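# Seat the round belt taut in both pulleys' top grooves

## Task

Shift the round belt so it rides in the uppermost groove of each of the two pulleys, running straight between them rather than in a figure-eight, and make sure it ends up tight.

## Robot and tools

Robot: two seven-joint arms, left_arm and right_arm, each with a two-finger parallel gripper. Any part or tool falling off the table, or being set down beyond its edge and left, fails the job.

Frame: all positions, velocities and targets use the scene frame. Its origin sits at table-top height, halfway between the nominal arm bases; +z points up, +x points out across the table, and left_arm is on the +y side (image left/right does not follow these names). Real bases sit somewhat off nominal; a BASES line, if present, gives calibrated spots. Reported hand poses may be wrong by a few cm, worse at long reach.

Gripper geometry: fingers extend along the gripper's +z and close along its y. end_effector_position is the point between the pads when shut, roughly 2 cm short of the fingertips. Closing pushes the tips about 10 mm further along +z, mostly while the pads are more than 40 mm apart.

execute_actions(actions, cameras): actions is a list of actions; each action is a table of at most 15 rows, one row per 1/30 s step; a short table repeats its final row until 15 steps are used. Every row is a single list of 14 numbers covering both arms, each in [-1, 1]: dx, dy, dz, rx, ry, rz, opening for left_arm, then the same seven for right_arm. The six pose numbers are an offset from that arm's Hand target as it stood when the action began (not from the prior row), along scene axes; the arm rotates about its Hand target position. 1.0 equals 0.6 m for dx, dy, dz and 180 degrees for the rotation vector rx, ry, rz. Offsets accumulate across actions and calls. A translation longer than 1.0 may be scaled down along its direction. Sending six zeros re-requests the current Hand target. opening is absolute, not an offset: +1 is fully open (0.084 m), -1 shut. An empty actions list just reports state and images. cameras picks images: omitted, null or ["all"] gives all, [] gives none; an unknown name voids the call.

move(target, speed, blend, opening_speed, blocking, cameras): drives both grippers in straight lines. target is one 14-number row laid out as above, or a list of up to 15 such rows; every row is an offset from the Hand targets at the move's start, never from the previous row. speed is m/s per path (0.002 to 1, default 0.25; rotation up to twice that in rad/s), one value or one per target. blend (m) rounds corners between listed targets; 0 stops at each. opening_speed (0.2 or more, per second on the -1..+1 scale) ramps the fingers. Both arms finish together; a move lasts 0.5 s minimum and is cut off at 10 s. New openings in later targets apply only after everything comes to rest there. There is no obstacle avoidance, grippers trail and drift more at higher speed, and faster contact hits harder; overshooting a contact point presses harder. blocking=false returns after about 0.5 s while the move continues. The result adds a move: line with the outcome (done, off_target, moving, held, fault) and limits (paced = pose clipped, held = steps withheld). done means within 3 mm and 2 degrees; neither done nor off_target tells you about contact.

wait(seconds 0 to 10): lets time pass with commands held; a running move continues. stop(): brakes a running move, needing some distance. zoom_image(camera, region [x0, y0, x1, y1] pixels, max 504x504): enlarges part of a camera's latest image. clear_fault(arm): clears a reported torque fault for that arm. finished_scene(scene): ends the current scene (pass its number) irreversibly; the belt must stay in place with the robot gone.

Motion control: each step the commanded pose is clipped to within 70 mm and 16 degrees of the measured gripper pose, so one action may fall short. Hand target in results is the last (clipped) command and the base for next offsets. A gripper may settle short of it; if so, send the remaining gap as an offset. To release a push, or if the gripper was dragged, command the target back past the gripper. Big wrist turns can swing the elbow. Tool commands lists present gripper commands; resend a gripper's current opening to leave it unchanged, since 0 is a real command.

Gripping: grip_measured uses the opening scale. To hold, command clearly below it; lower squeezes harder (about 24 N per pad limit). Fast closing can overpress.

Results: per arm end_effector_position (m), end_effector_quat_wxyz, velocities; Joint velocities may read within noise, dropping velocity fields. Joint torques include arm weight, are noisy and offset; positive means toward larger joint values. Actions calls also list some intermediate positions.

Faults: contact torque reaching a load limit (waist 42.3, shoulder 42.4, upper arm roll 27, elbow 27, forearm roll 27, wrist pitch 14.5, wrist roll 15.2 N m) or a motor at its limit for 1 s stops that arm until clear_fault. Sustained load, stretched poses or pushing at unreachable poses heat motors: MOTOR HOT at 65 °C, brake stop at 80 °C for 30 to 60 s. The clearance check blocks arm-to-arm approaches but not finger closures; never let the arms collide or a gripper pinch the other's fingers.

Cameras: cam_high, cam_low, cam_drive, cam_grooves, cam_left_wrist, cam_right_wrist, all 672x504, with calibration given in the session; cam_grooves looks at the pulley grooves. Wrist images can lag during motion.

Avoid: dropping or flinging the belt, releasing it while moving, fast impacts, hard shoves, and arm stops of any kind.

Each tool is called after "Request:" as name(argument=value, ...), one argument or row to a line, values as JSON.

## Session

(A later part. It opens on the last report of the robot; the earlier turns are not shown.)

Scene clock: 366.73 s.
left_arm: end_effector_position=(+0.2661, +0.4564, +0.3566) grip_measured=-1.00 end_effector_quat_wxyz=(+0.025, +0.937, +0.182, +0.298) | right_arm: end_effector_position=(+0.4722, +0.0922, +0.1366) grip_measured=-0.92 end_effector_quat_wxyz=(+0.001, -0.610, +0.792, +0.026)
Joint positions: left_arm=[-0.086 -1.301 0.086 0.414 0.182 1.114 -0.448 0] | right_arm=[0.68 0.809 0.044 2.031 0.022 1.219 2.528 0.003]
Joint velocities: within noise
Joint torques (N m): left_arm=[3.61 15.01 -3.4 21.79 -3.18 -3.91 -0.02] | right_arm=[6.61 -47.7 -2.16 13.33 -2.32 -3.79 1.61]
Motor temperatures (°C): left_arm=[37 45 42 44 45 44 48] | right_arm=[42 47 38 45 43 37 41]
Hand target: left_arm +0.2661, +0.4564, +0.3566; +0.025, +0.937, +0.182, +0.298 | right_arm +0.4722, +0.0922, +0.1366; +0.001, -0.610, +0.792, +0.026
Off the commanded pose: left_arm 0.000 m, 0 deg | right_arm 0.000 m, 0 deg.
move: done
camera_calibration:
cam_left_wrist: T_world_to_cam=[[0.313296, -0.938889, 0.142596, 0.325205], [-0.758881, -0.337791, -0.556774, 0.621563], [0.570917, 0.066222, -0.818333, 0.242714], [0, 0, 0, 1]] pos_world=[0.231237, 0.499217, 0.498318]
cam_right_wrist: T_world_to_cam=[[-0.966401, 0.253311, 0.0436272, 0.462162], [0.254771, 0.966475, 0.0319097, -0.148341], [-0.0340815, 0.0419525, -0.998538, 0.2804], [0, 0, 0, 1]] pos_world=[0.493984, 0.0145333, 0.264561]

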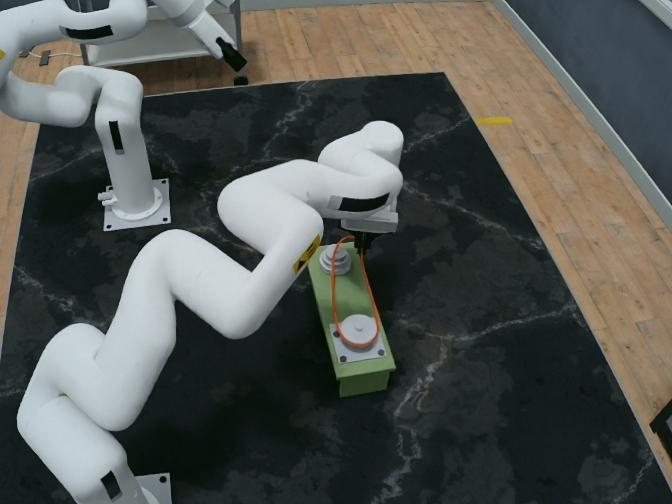

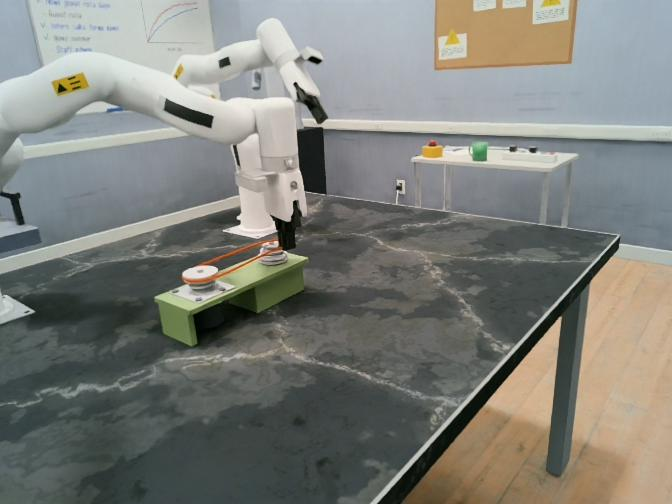

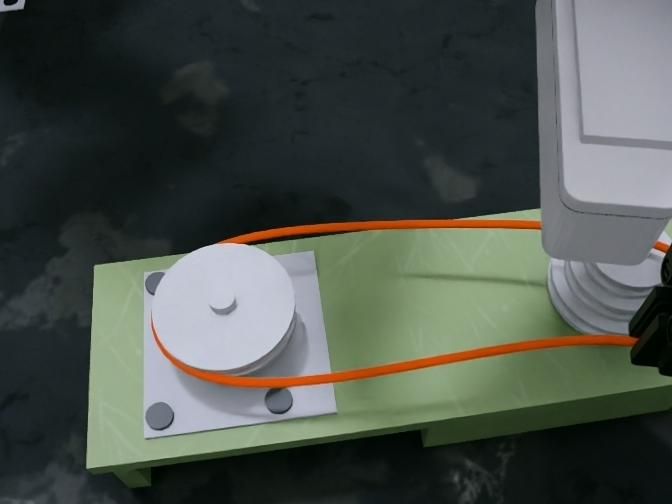

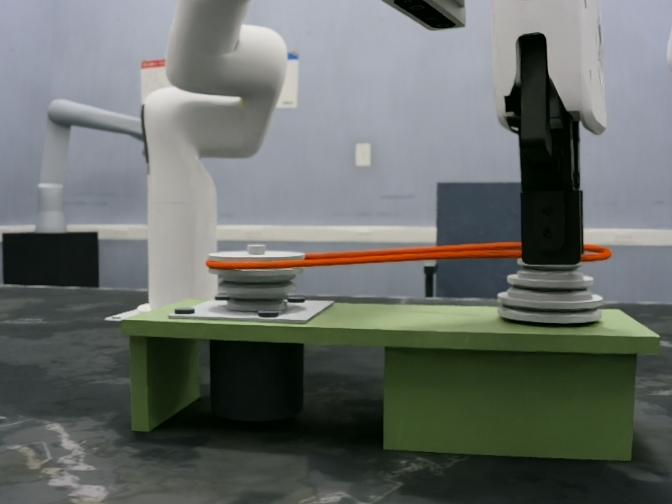

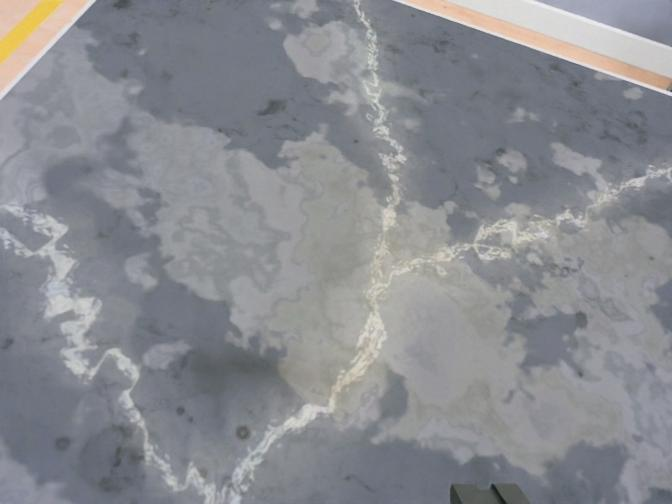

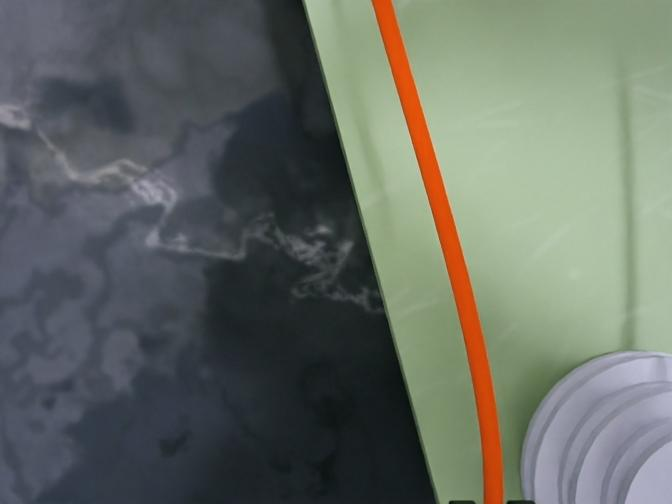

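Request:
move(
  target=[0,0,0,0,0,0,-1,-0.016,0.014,0.004,-0.01,0,0.06,-1],
  speed=0.05,
)

Request:
zoom_image(
  camera="cam_grooves",
  region=[430, 180, 630, 330],
)

Request:
zoom_image(
  camera="cam_high",
  region=[290, 210, 410, 300],
)

Scene clock: 376.40 s.
left_arm: end_effector_position=(+0.2661, +0.4564, +0.3566) grip_measured=-1.00 end_effector_quat_wxyz=(+0.025, +0.937, +0.182, +0.298) | right_arm: end_effector_position=(+0.4626, +0.1006, +0.1390) grip_measured=-0.92 end_effector_quat_wxyz=(+0.011, +0.682, -0.732, -0.014)
Joint positions: left_arm=[-0.086 -1.301 0.086 0.414 0.182 1.114 -0.448 0] | right_arm=[0.695 0.835 0.067 2.088 -0.023 1.278 2.385 0.003]
Joint velocities: within noise
Joint torques (N m): left_arm=[3.73 15.07 -3.35 21.89 -3.1 -3.81 -0.12] | right_arm=[6.63 -33 3.98 19.74 -2.04 -0.75 -1.28]
Motor temperatures (°C): left_arm=[37 45 42 44 45 44 48] | right_arm=[42 48 38 46 43 37 41]
Hand target: left_arm +0.2661, +0.4564, +0.3566; +0.025, +0.937, +0.182, +0.298 | right_arm +0.4626, +0.1006, +0.1390; +0.011, +0.682, -0.732, -0.014
Off the commanded pose: left_arm 0.000 m, 0 deg | right_arm 0.000 m, 0 deg.
move: done
camera_calibration:
cam_left_wrist: T_world_to_cam=[[0.313296, -0.938889, 0.142596, 0.325205], [-0.758881, -0.337791, -0.556774, 0.621563], [0.570917, 0.066222, -0.818333, 0.242714], [0, 0, 0, 1]] pos_world=[0.231237, 0.499217, 0.498318]
cam_right_wrist: T_world_to_cam=[[-0.996865, 0.0691544, 0.0384394, 0.484003], [0.0692399, 0.9976, 0.000894617, -0.0670526], [-0.0382852, 0.00355335, -0.999261, 0.28793], [0, 0, 0, 1]] pos_world=[0.498152, 0.0323976, 0.269172]

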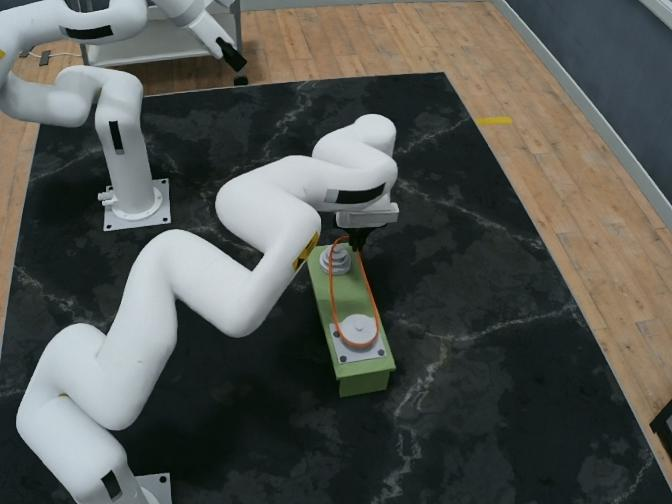

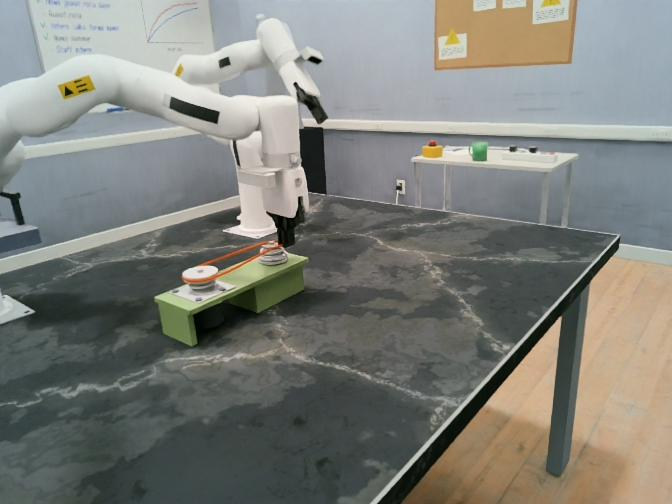

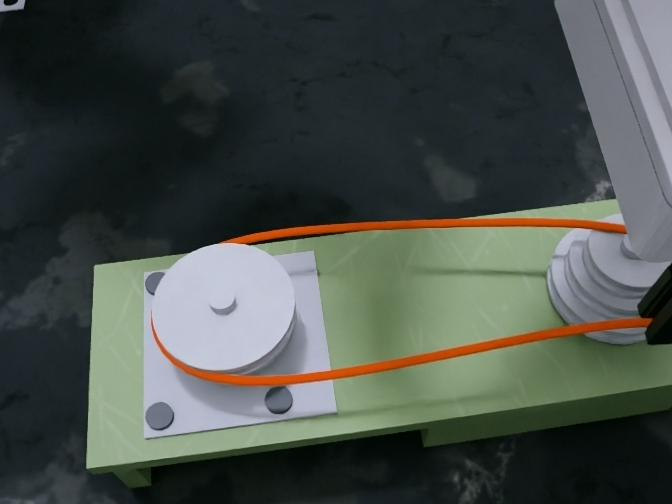

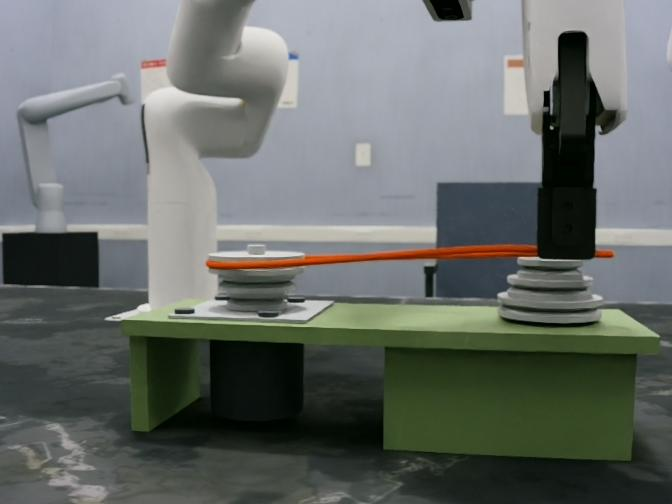

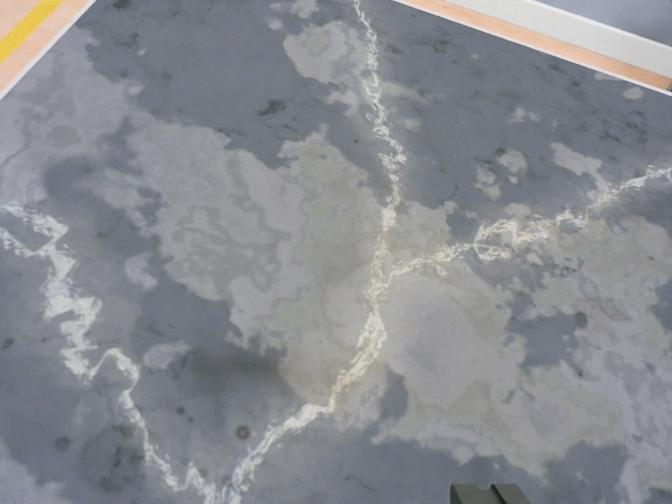

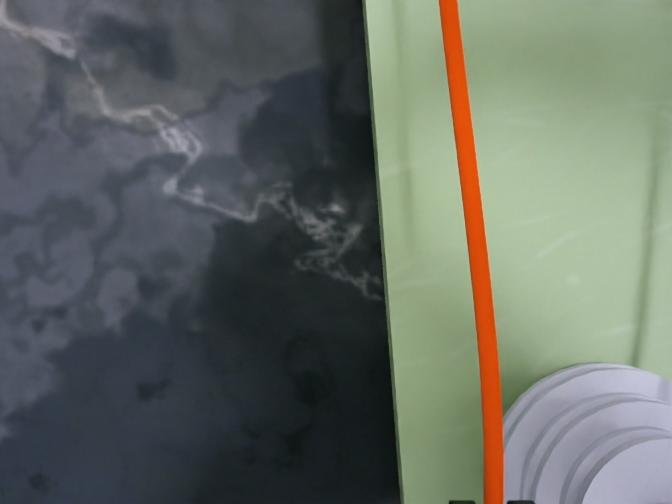

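Scaled by 2.520 from the camera's 672x504 image, which has a finer 960x720 frame.

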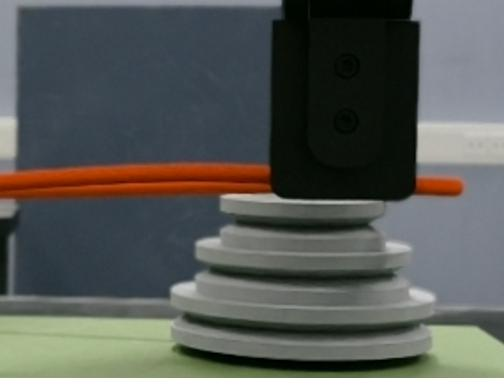

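Scaled by 4.200 from the camera's 672x504 image, which has a finer 960x720 frame.

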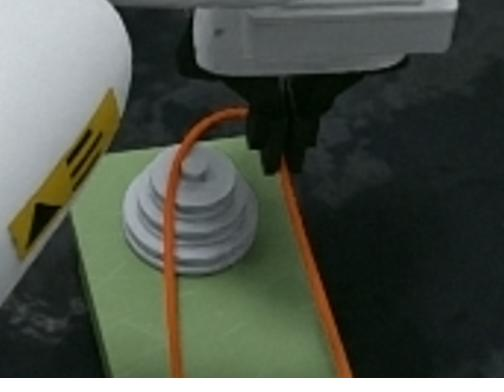

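Request:
move(
  target=[
    [0,0,0,0,0,0,-1,0,0.008,0.012,0,0,0.03,-1],
    [0,0,0,0,0,0,-1,-0.026,0.032,0.012,0,0,0.17,-1],
  ],
  speed=0.05,
)

Request:
zoom_image(
  camera="cam_grooves",
  region=[430, 180, 630, 330],
)

Request:
zoom_image(
  camera="cam_high",
  region=[290, 210, 410, 300],
)

Request:
zoom_image(
  camera="cam_grooves",
  region=[120, 200, 320, 350],
)

Scene clock: 390.00 s.
left_arm: end_effector_position=(+0.2661, +0.4564, +0.3566) grip_measured=-1.00 end_effector_quat_wxyz=(+0.025, +0.937, +0.182, +0.298) | right_arm: end_effector_position=(+0.4470, +0.1198, +0.1462) grip_measured=-0.92 end_effector_quat_wxyz=(+0.015, +0.850, -0.526, -0.010)
Joint positions: left_arm=[-0.086 -1.301 0.086 0.414 0.182 1.114 -0.448 0] | right_arm=[0.692 0.861 0.154 2.149 -0.106 1.329 1.926 0.004]
Joint velocities: within noise
Joint torques (N m): left_arm=[3.65 14.98 -3.41 22.02 -3.13 -3.81 -0.1] | right_arm=[-3.98 -33.84 6.73 20.25 -1.98 -1.74 -1.43]
Motor temperatures (°C): left_arm=[37 45 42 44 45 44 48] | right_arm=[42 47 38 47 43 37 41]
Hand target: left_arm +0.2661, +0.4564, +0.3566; +0.025, +0.937, +0.182, +0.298 | right_arm +0.4470, +0.1198, +0.1462; +0.015, +0.850, -0.526, -0.010
Off the commanded pose: left_arm 0.000 m, 0 deg | right_arm 0.000 m, 0 deg.
move: done
camera_calibration:
cam_left_wrist: T_world_to_cam=[[0.313296, -0.938889, 0.142596, 0.325205], [-0.758881, -0.337791, -0.556774, 0.621563], [0.570917, 0.066222, -0.818333, 0.242714], [0, 0, 0, 1]] pos_world=[0.231237, 0.499217, 0.498318]
cam_right_wrist: T_world_to_cam=[[-0.893234, -0.447941, 0.0384905, 0.482455], [-0.448243, 0.893911, 0.000856429, 0.158589], [-0.0347907, -0.0164881, -0.999259, 0.295296], [0, 0, 0, 1]] pos_world=[0.512305, 0.0792161, 0.276372]

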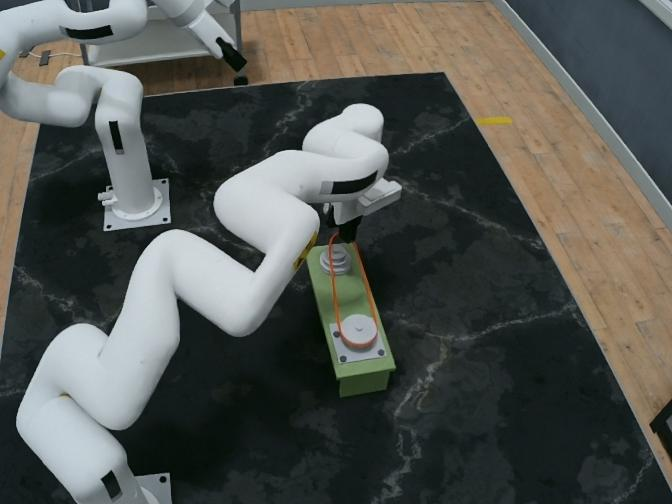

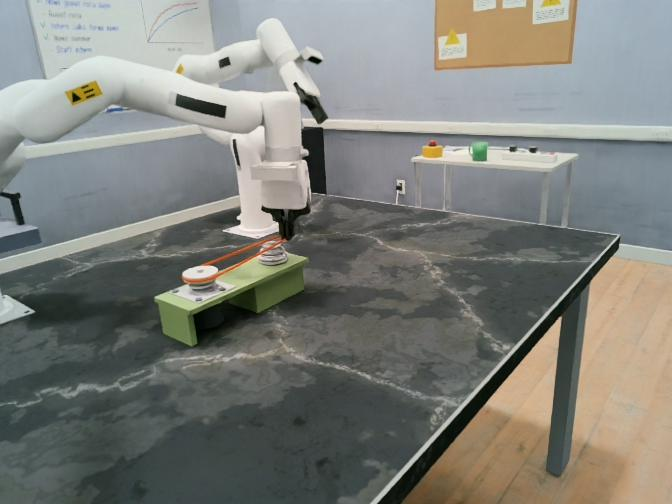

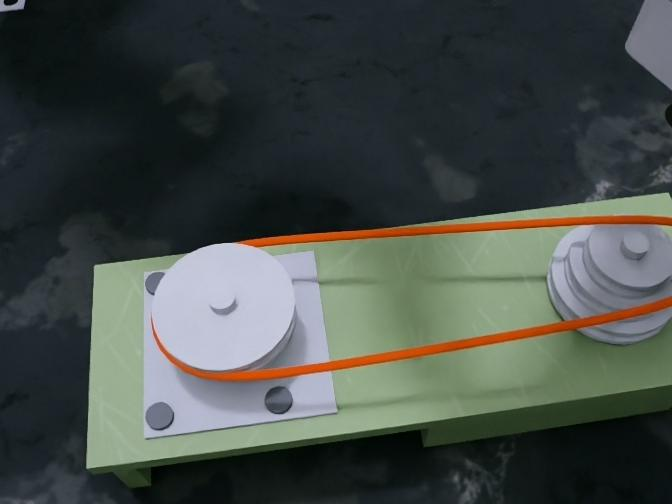

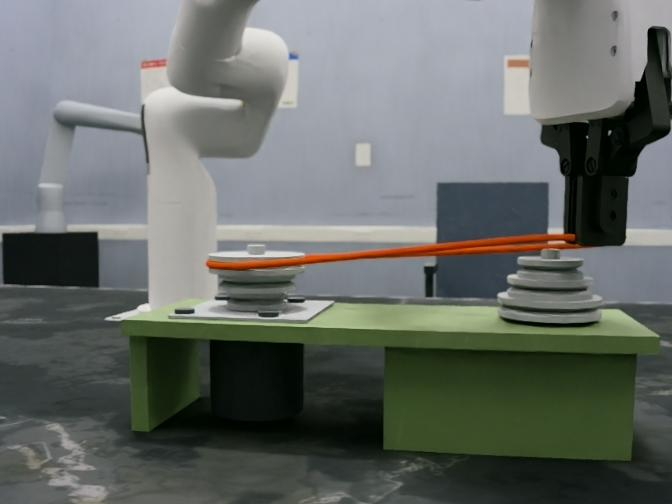

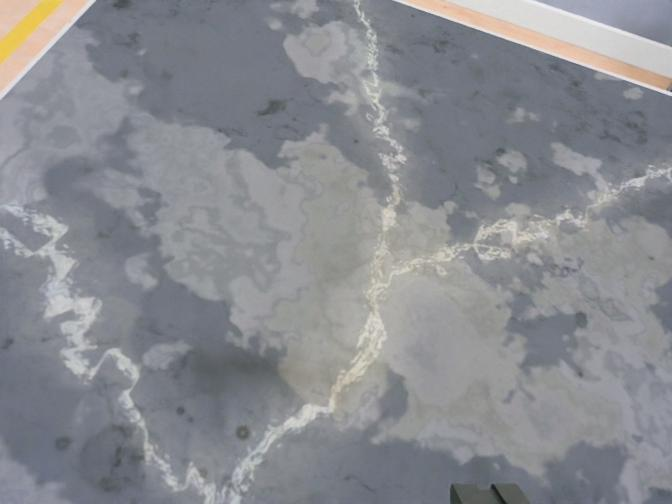

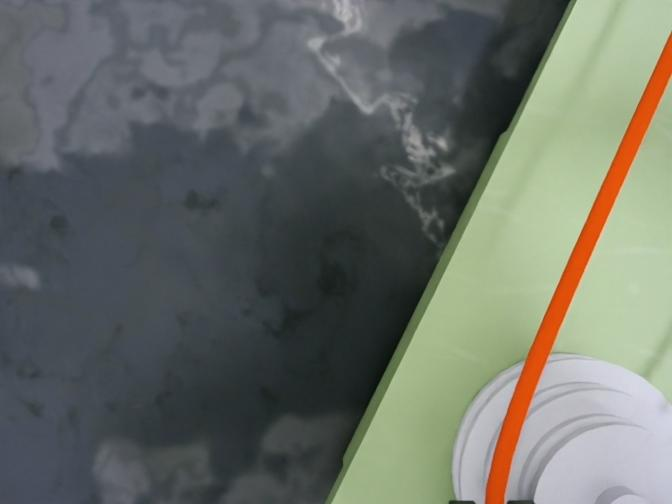

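Scaled by 2.520 from the camera's 672x504 image, which has a finer 960x720 frame.

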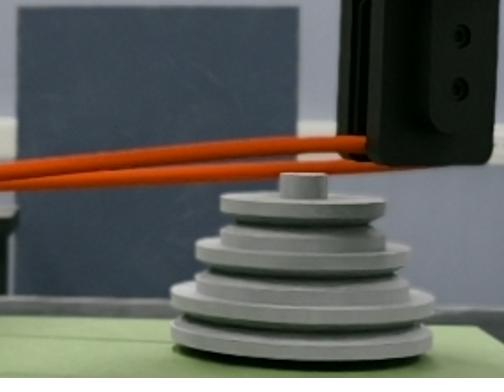

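Scaled by 4.200 from the camera's 672x504 image, which has a finer 960x720 frame.

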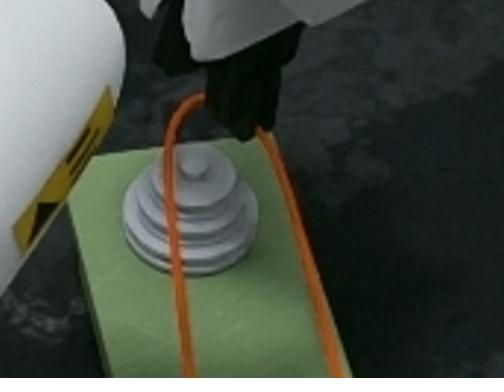

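Scaled by 2.520 from the camera's 672x504 image, which has a finer 960x720 frame.

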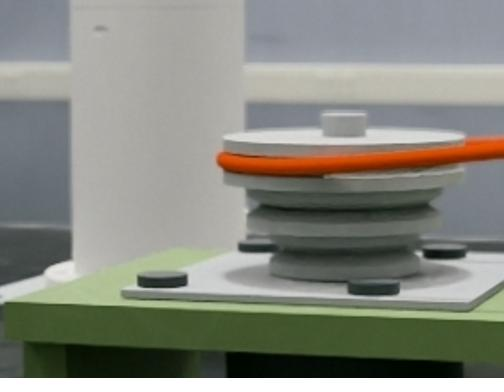

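Request:
move(
  target=[0,0,0,0,0,0,-1,-0.015,0.013,0.0,0,0,0.12,-1],
  speed=0.05,
)

Request:
zoom_image(
  camera="cam_grooves",
  region=[430, 180, 630, 330],
)

Request:
zoom_image(
  camera="cam_high",
  region=[290, 210, 410, 300],
)

Request:
zoom_image(
  camera="cam_drive",
  region=[472, 150, 672, 350],
)

Scene clock: 398.97 s.
left_arm: end_effector_position=(+0.2661, +0.4564, +0.3566) grip_measured=-1.00 end_effector_quat_wxyz=(+0.025, +0.937, +0.182, +0.298) | right_arm: end_effector_position=(+0.4380, +0.1276, +0.1462) grip_measured=-0.92 end_effector_quat_wxyz=(+0.016, +0.934, -0.357, -0.007)
Joint positions: left_arm=[-0.086 -1.301 0.086 0.414 0.182 1.114 -0.448 0] | right_arm=[0.683 0.864 0.214 2.148 -0.165 1.335 1.594 0.004]
Joint velocities: within noise
Joint torques (N m): left_arm=[3.47 15.17 -3.35 21.98 -3.18 -3.92 -0.09] | right_arm=[-2.55 -34.26 9.69 14.73 -1.47 -2.93 -1.51]
Motor temperatures (°C): left_arm=[37 45 42 44 45 44 48] | right_arm=[42 47 39 47 43 37 41]
Hand target: left_arm +0.2661, +0.4564, +0.3566; +0.025, +0.937, +0.182, +0.298 | right_arm +0.4380, +0.1276, +0.1462; +0.016, +0.934, -0.357, -0.007
Off the commanded pose: left_arm 0.000 m, 0 deg | right_arm 0.000 m, 0 deg.
move: done
camera_calibration:
cam_left_wrist: T_world_to_cam=[[0.313296, -0.938889, 0.142596, 0.325205], [-0.758881, -0.337791, -0.556774, 0.621563], [0.570917, 0.066222, -0.818333, 0.242714], [0, 0, 0, 1]] pos_world=[0.231237, 0.499217, 0.498318]
cam_right_wrist: T_world_to_cam=[[-0.665669, -0.745254, 0.0384786, 0.416185], [-0.745782, 0.666189, 0.000943414, 0.306956], [-0.0263371, -0.0280686, -0.999259, 0.292893], [0, 0, 0, 1]] pos_world=[0.513678, 0.113894, 0.276372]

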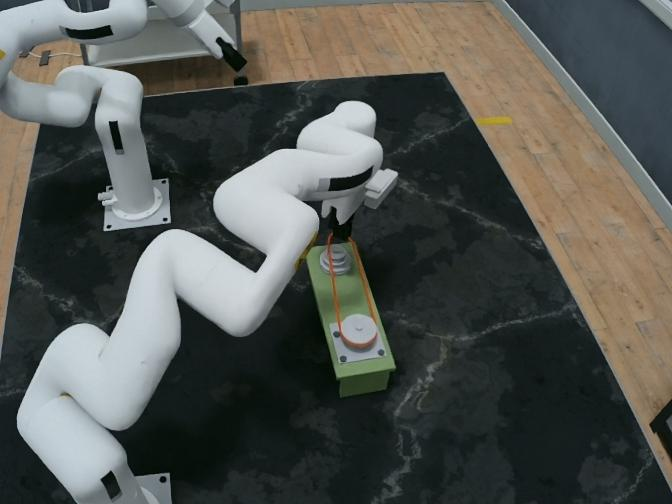

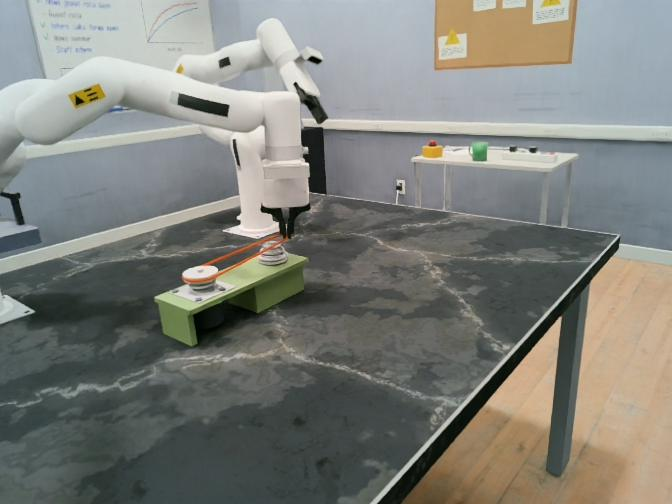

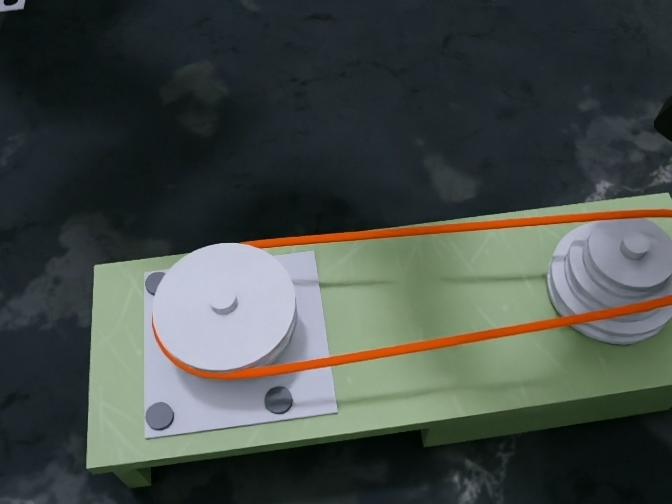

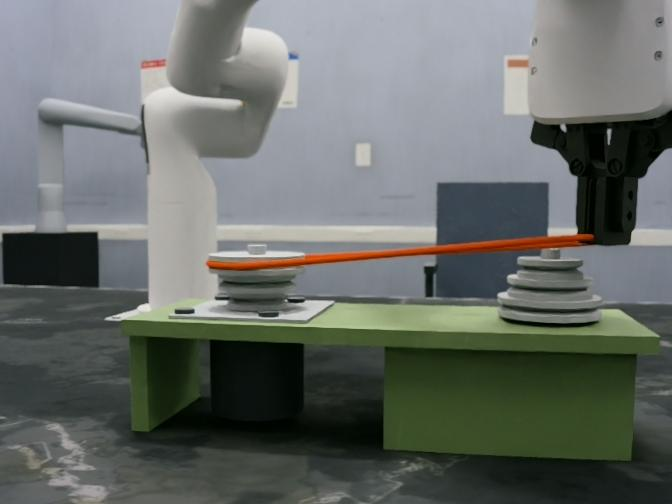

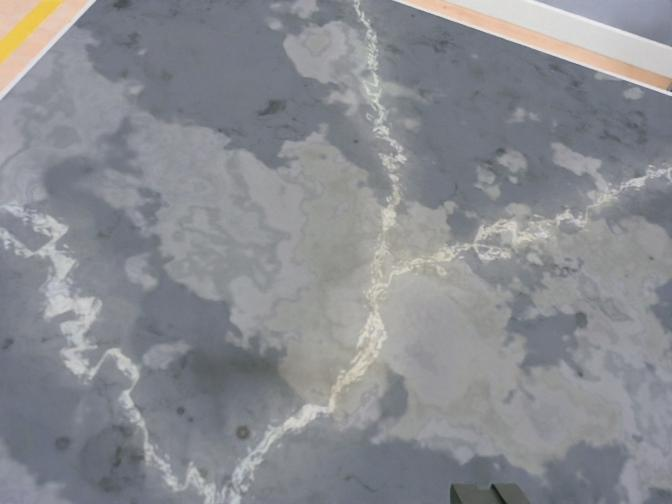

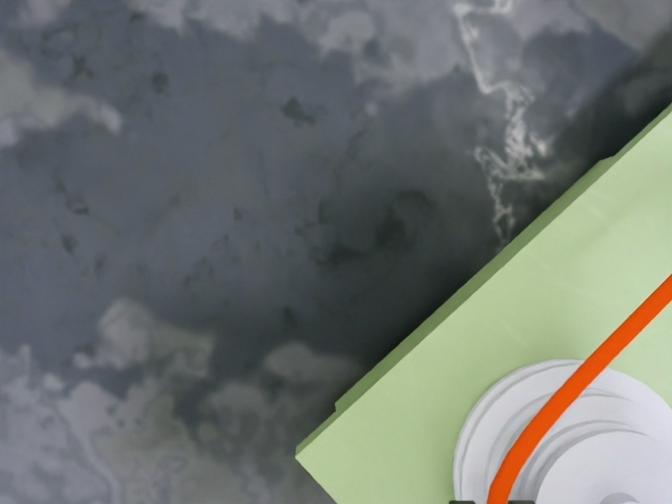

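Scaled by 2.520 from the camera's 672x504 image, which has a finer 960x720 frame.

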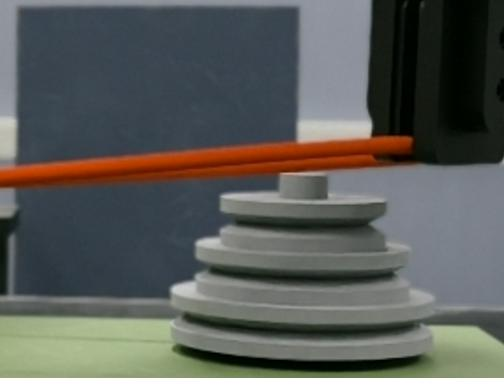

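Scaled by 4.200 from the camera's 672x504 image, which has a finer 960x720 frame.

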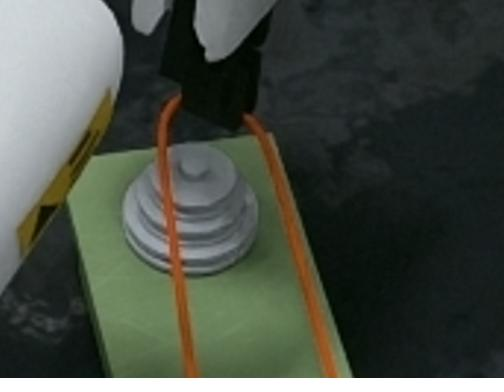

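Scaled by 2.520 from the camera's 672x504 image, which has a finer 960x720 frame.

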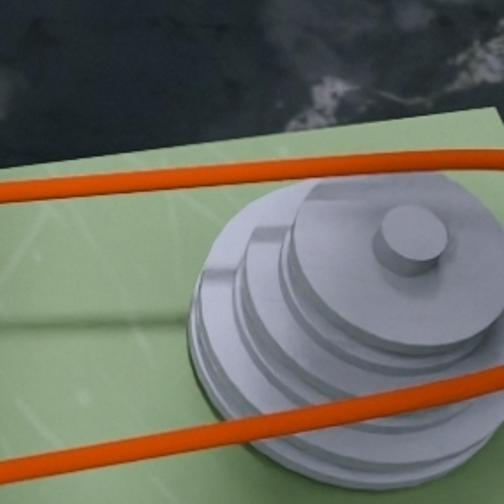

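Request:
move(
  target=[0,0,0,0,0,0,-1,-0.011,0.014,0.0,0,0,0.02,-1],
  speed=0.04,
)

Request:
zoom_image(
  camera="cam_grooves",
  region=[120, 200, 320, 350],
)

Request:
zoom_image(
  camera="cam_high",
  region=[290, 210, 410, 300],
)

Request:
zoom_image(
  camera="cam_drive",
  region=[472, 150, 672, 350],
)

Scene clock: 408.50 s.
left_arm: end_effector_position=(+0.2661, +0.4564, +0.3566) grip_measured=-1.00 end_effector_quat_wxyz=(+0.025, +0.937, +0.182, +0.298) | right_arm: end_effector_position=(+0.4314, +0.1359, +0.1462) grip_measured=-0.92 end_effector_quat_wxyz=(+0.017, +0.945, -0.328, -0.007)
Joint positions: left_arm=[-0.086 -1.301 0.086 0.414 0.182 1.114 -0.448 0] | right_arm=[0.695 0.873 0.224 2.163 -0.176 1.343 1.551 0.004]
Joint velocities: within noise
Joint torques (N m): left_arm=[3.68 15.06 -3.35 21.98 -3.25 -3.8 -0.12] | right_arm=[14.65 -36.98 17.91 24.01 0.85 -7.36 -1.42]
Motor temperatures (°C): left_arm=[37 45 42 44 45 44 48] | right_arm=[42 47 39 47 43 37 41]
Hand target: left_arm +0.2661, +0.4564, +0.3566; +0.025, +0.937, +0.182, +0.298 | right_arm +0.4314, +0.1360, +0.1462; +0.016, +0.945, -0.328, -0.007
Off the commanded pose: left_arm 0.000 m, 0 deg | right_arm 0.000 m, 0 deg.
move: done
camera_calibration:
cam_left_wrist: T_world_to_cam=[[0.313296, -0.938889, 0.142596, 0.325205], [-0.758881, -0.337791, -0.556774, 0.621563], [0.570917, 0.066222, -0.818333, 0.242714], [0, 0, 0, 1]] pos_world=[0.231237, 0.499217, 0.498318]
cam_right_wrist: T_world_to_cam=[[-0.617554, -0.785582, 0.0385581, 0.402751], [-0.786145, 0.618041, 0.000897589, 0.320467], [-0.0245356, -0.029758, -0.999256, 0.292406], [0, 0, 0, 1]] pos_world=[0.507829, 0.127034, 0.276372]

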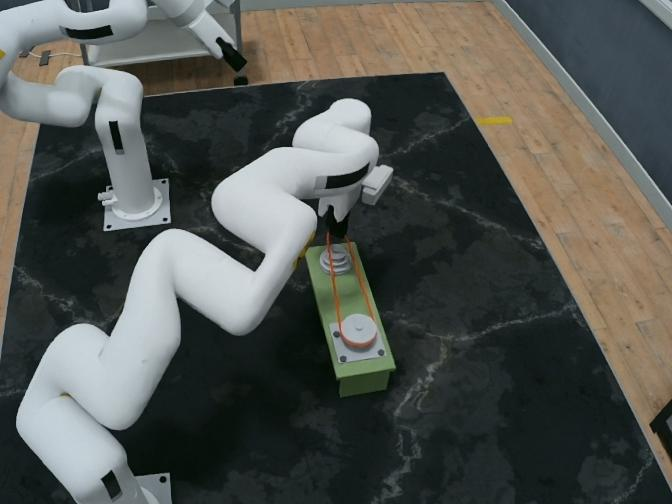

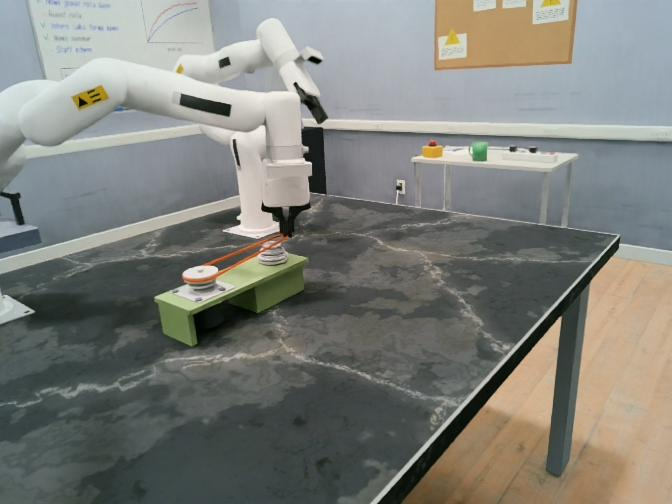

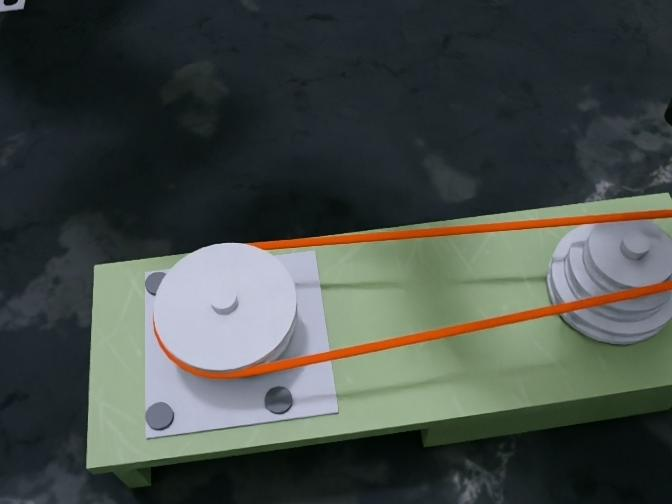

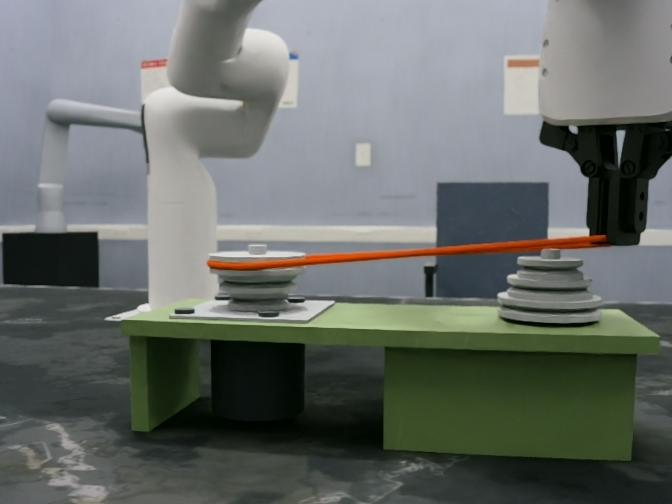

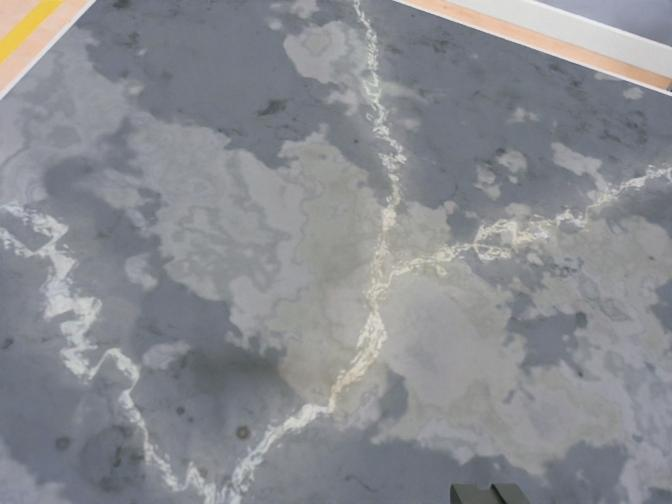

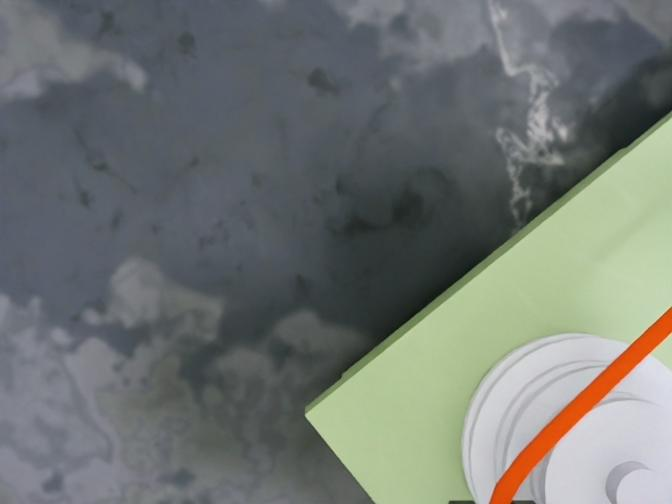

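Scaled by 2.520 from the camera's 672x504 image, which has a finer 960x720 frame.

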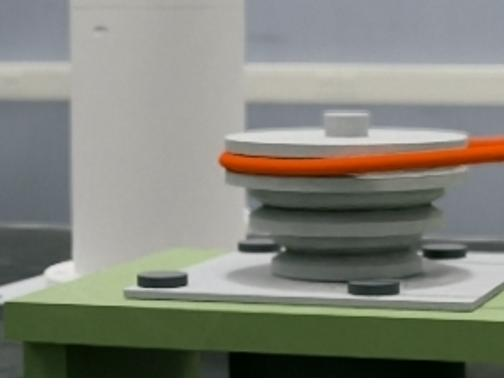

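Scaled by 4.200 from the camera's 672x504 image, which has a finer 960x720 frame.

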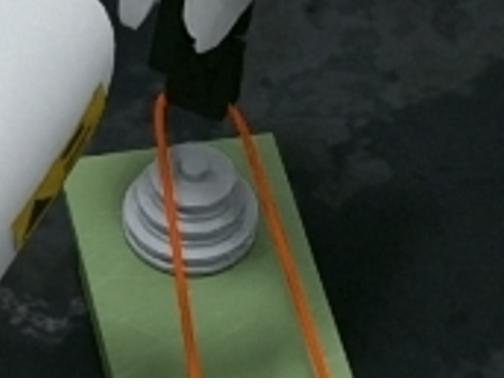

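Scaled by 2.520 from the camera's 672x504 image, which has a finer 960x720 frame.

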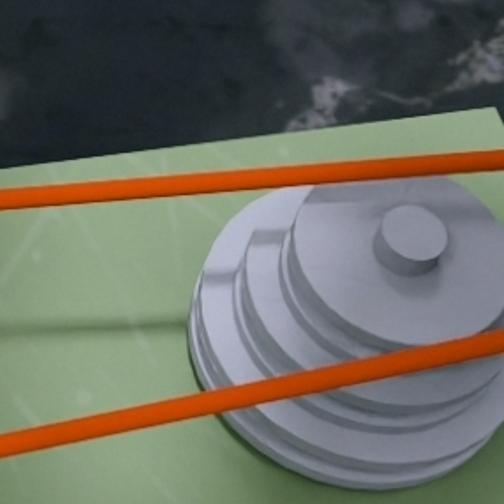

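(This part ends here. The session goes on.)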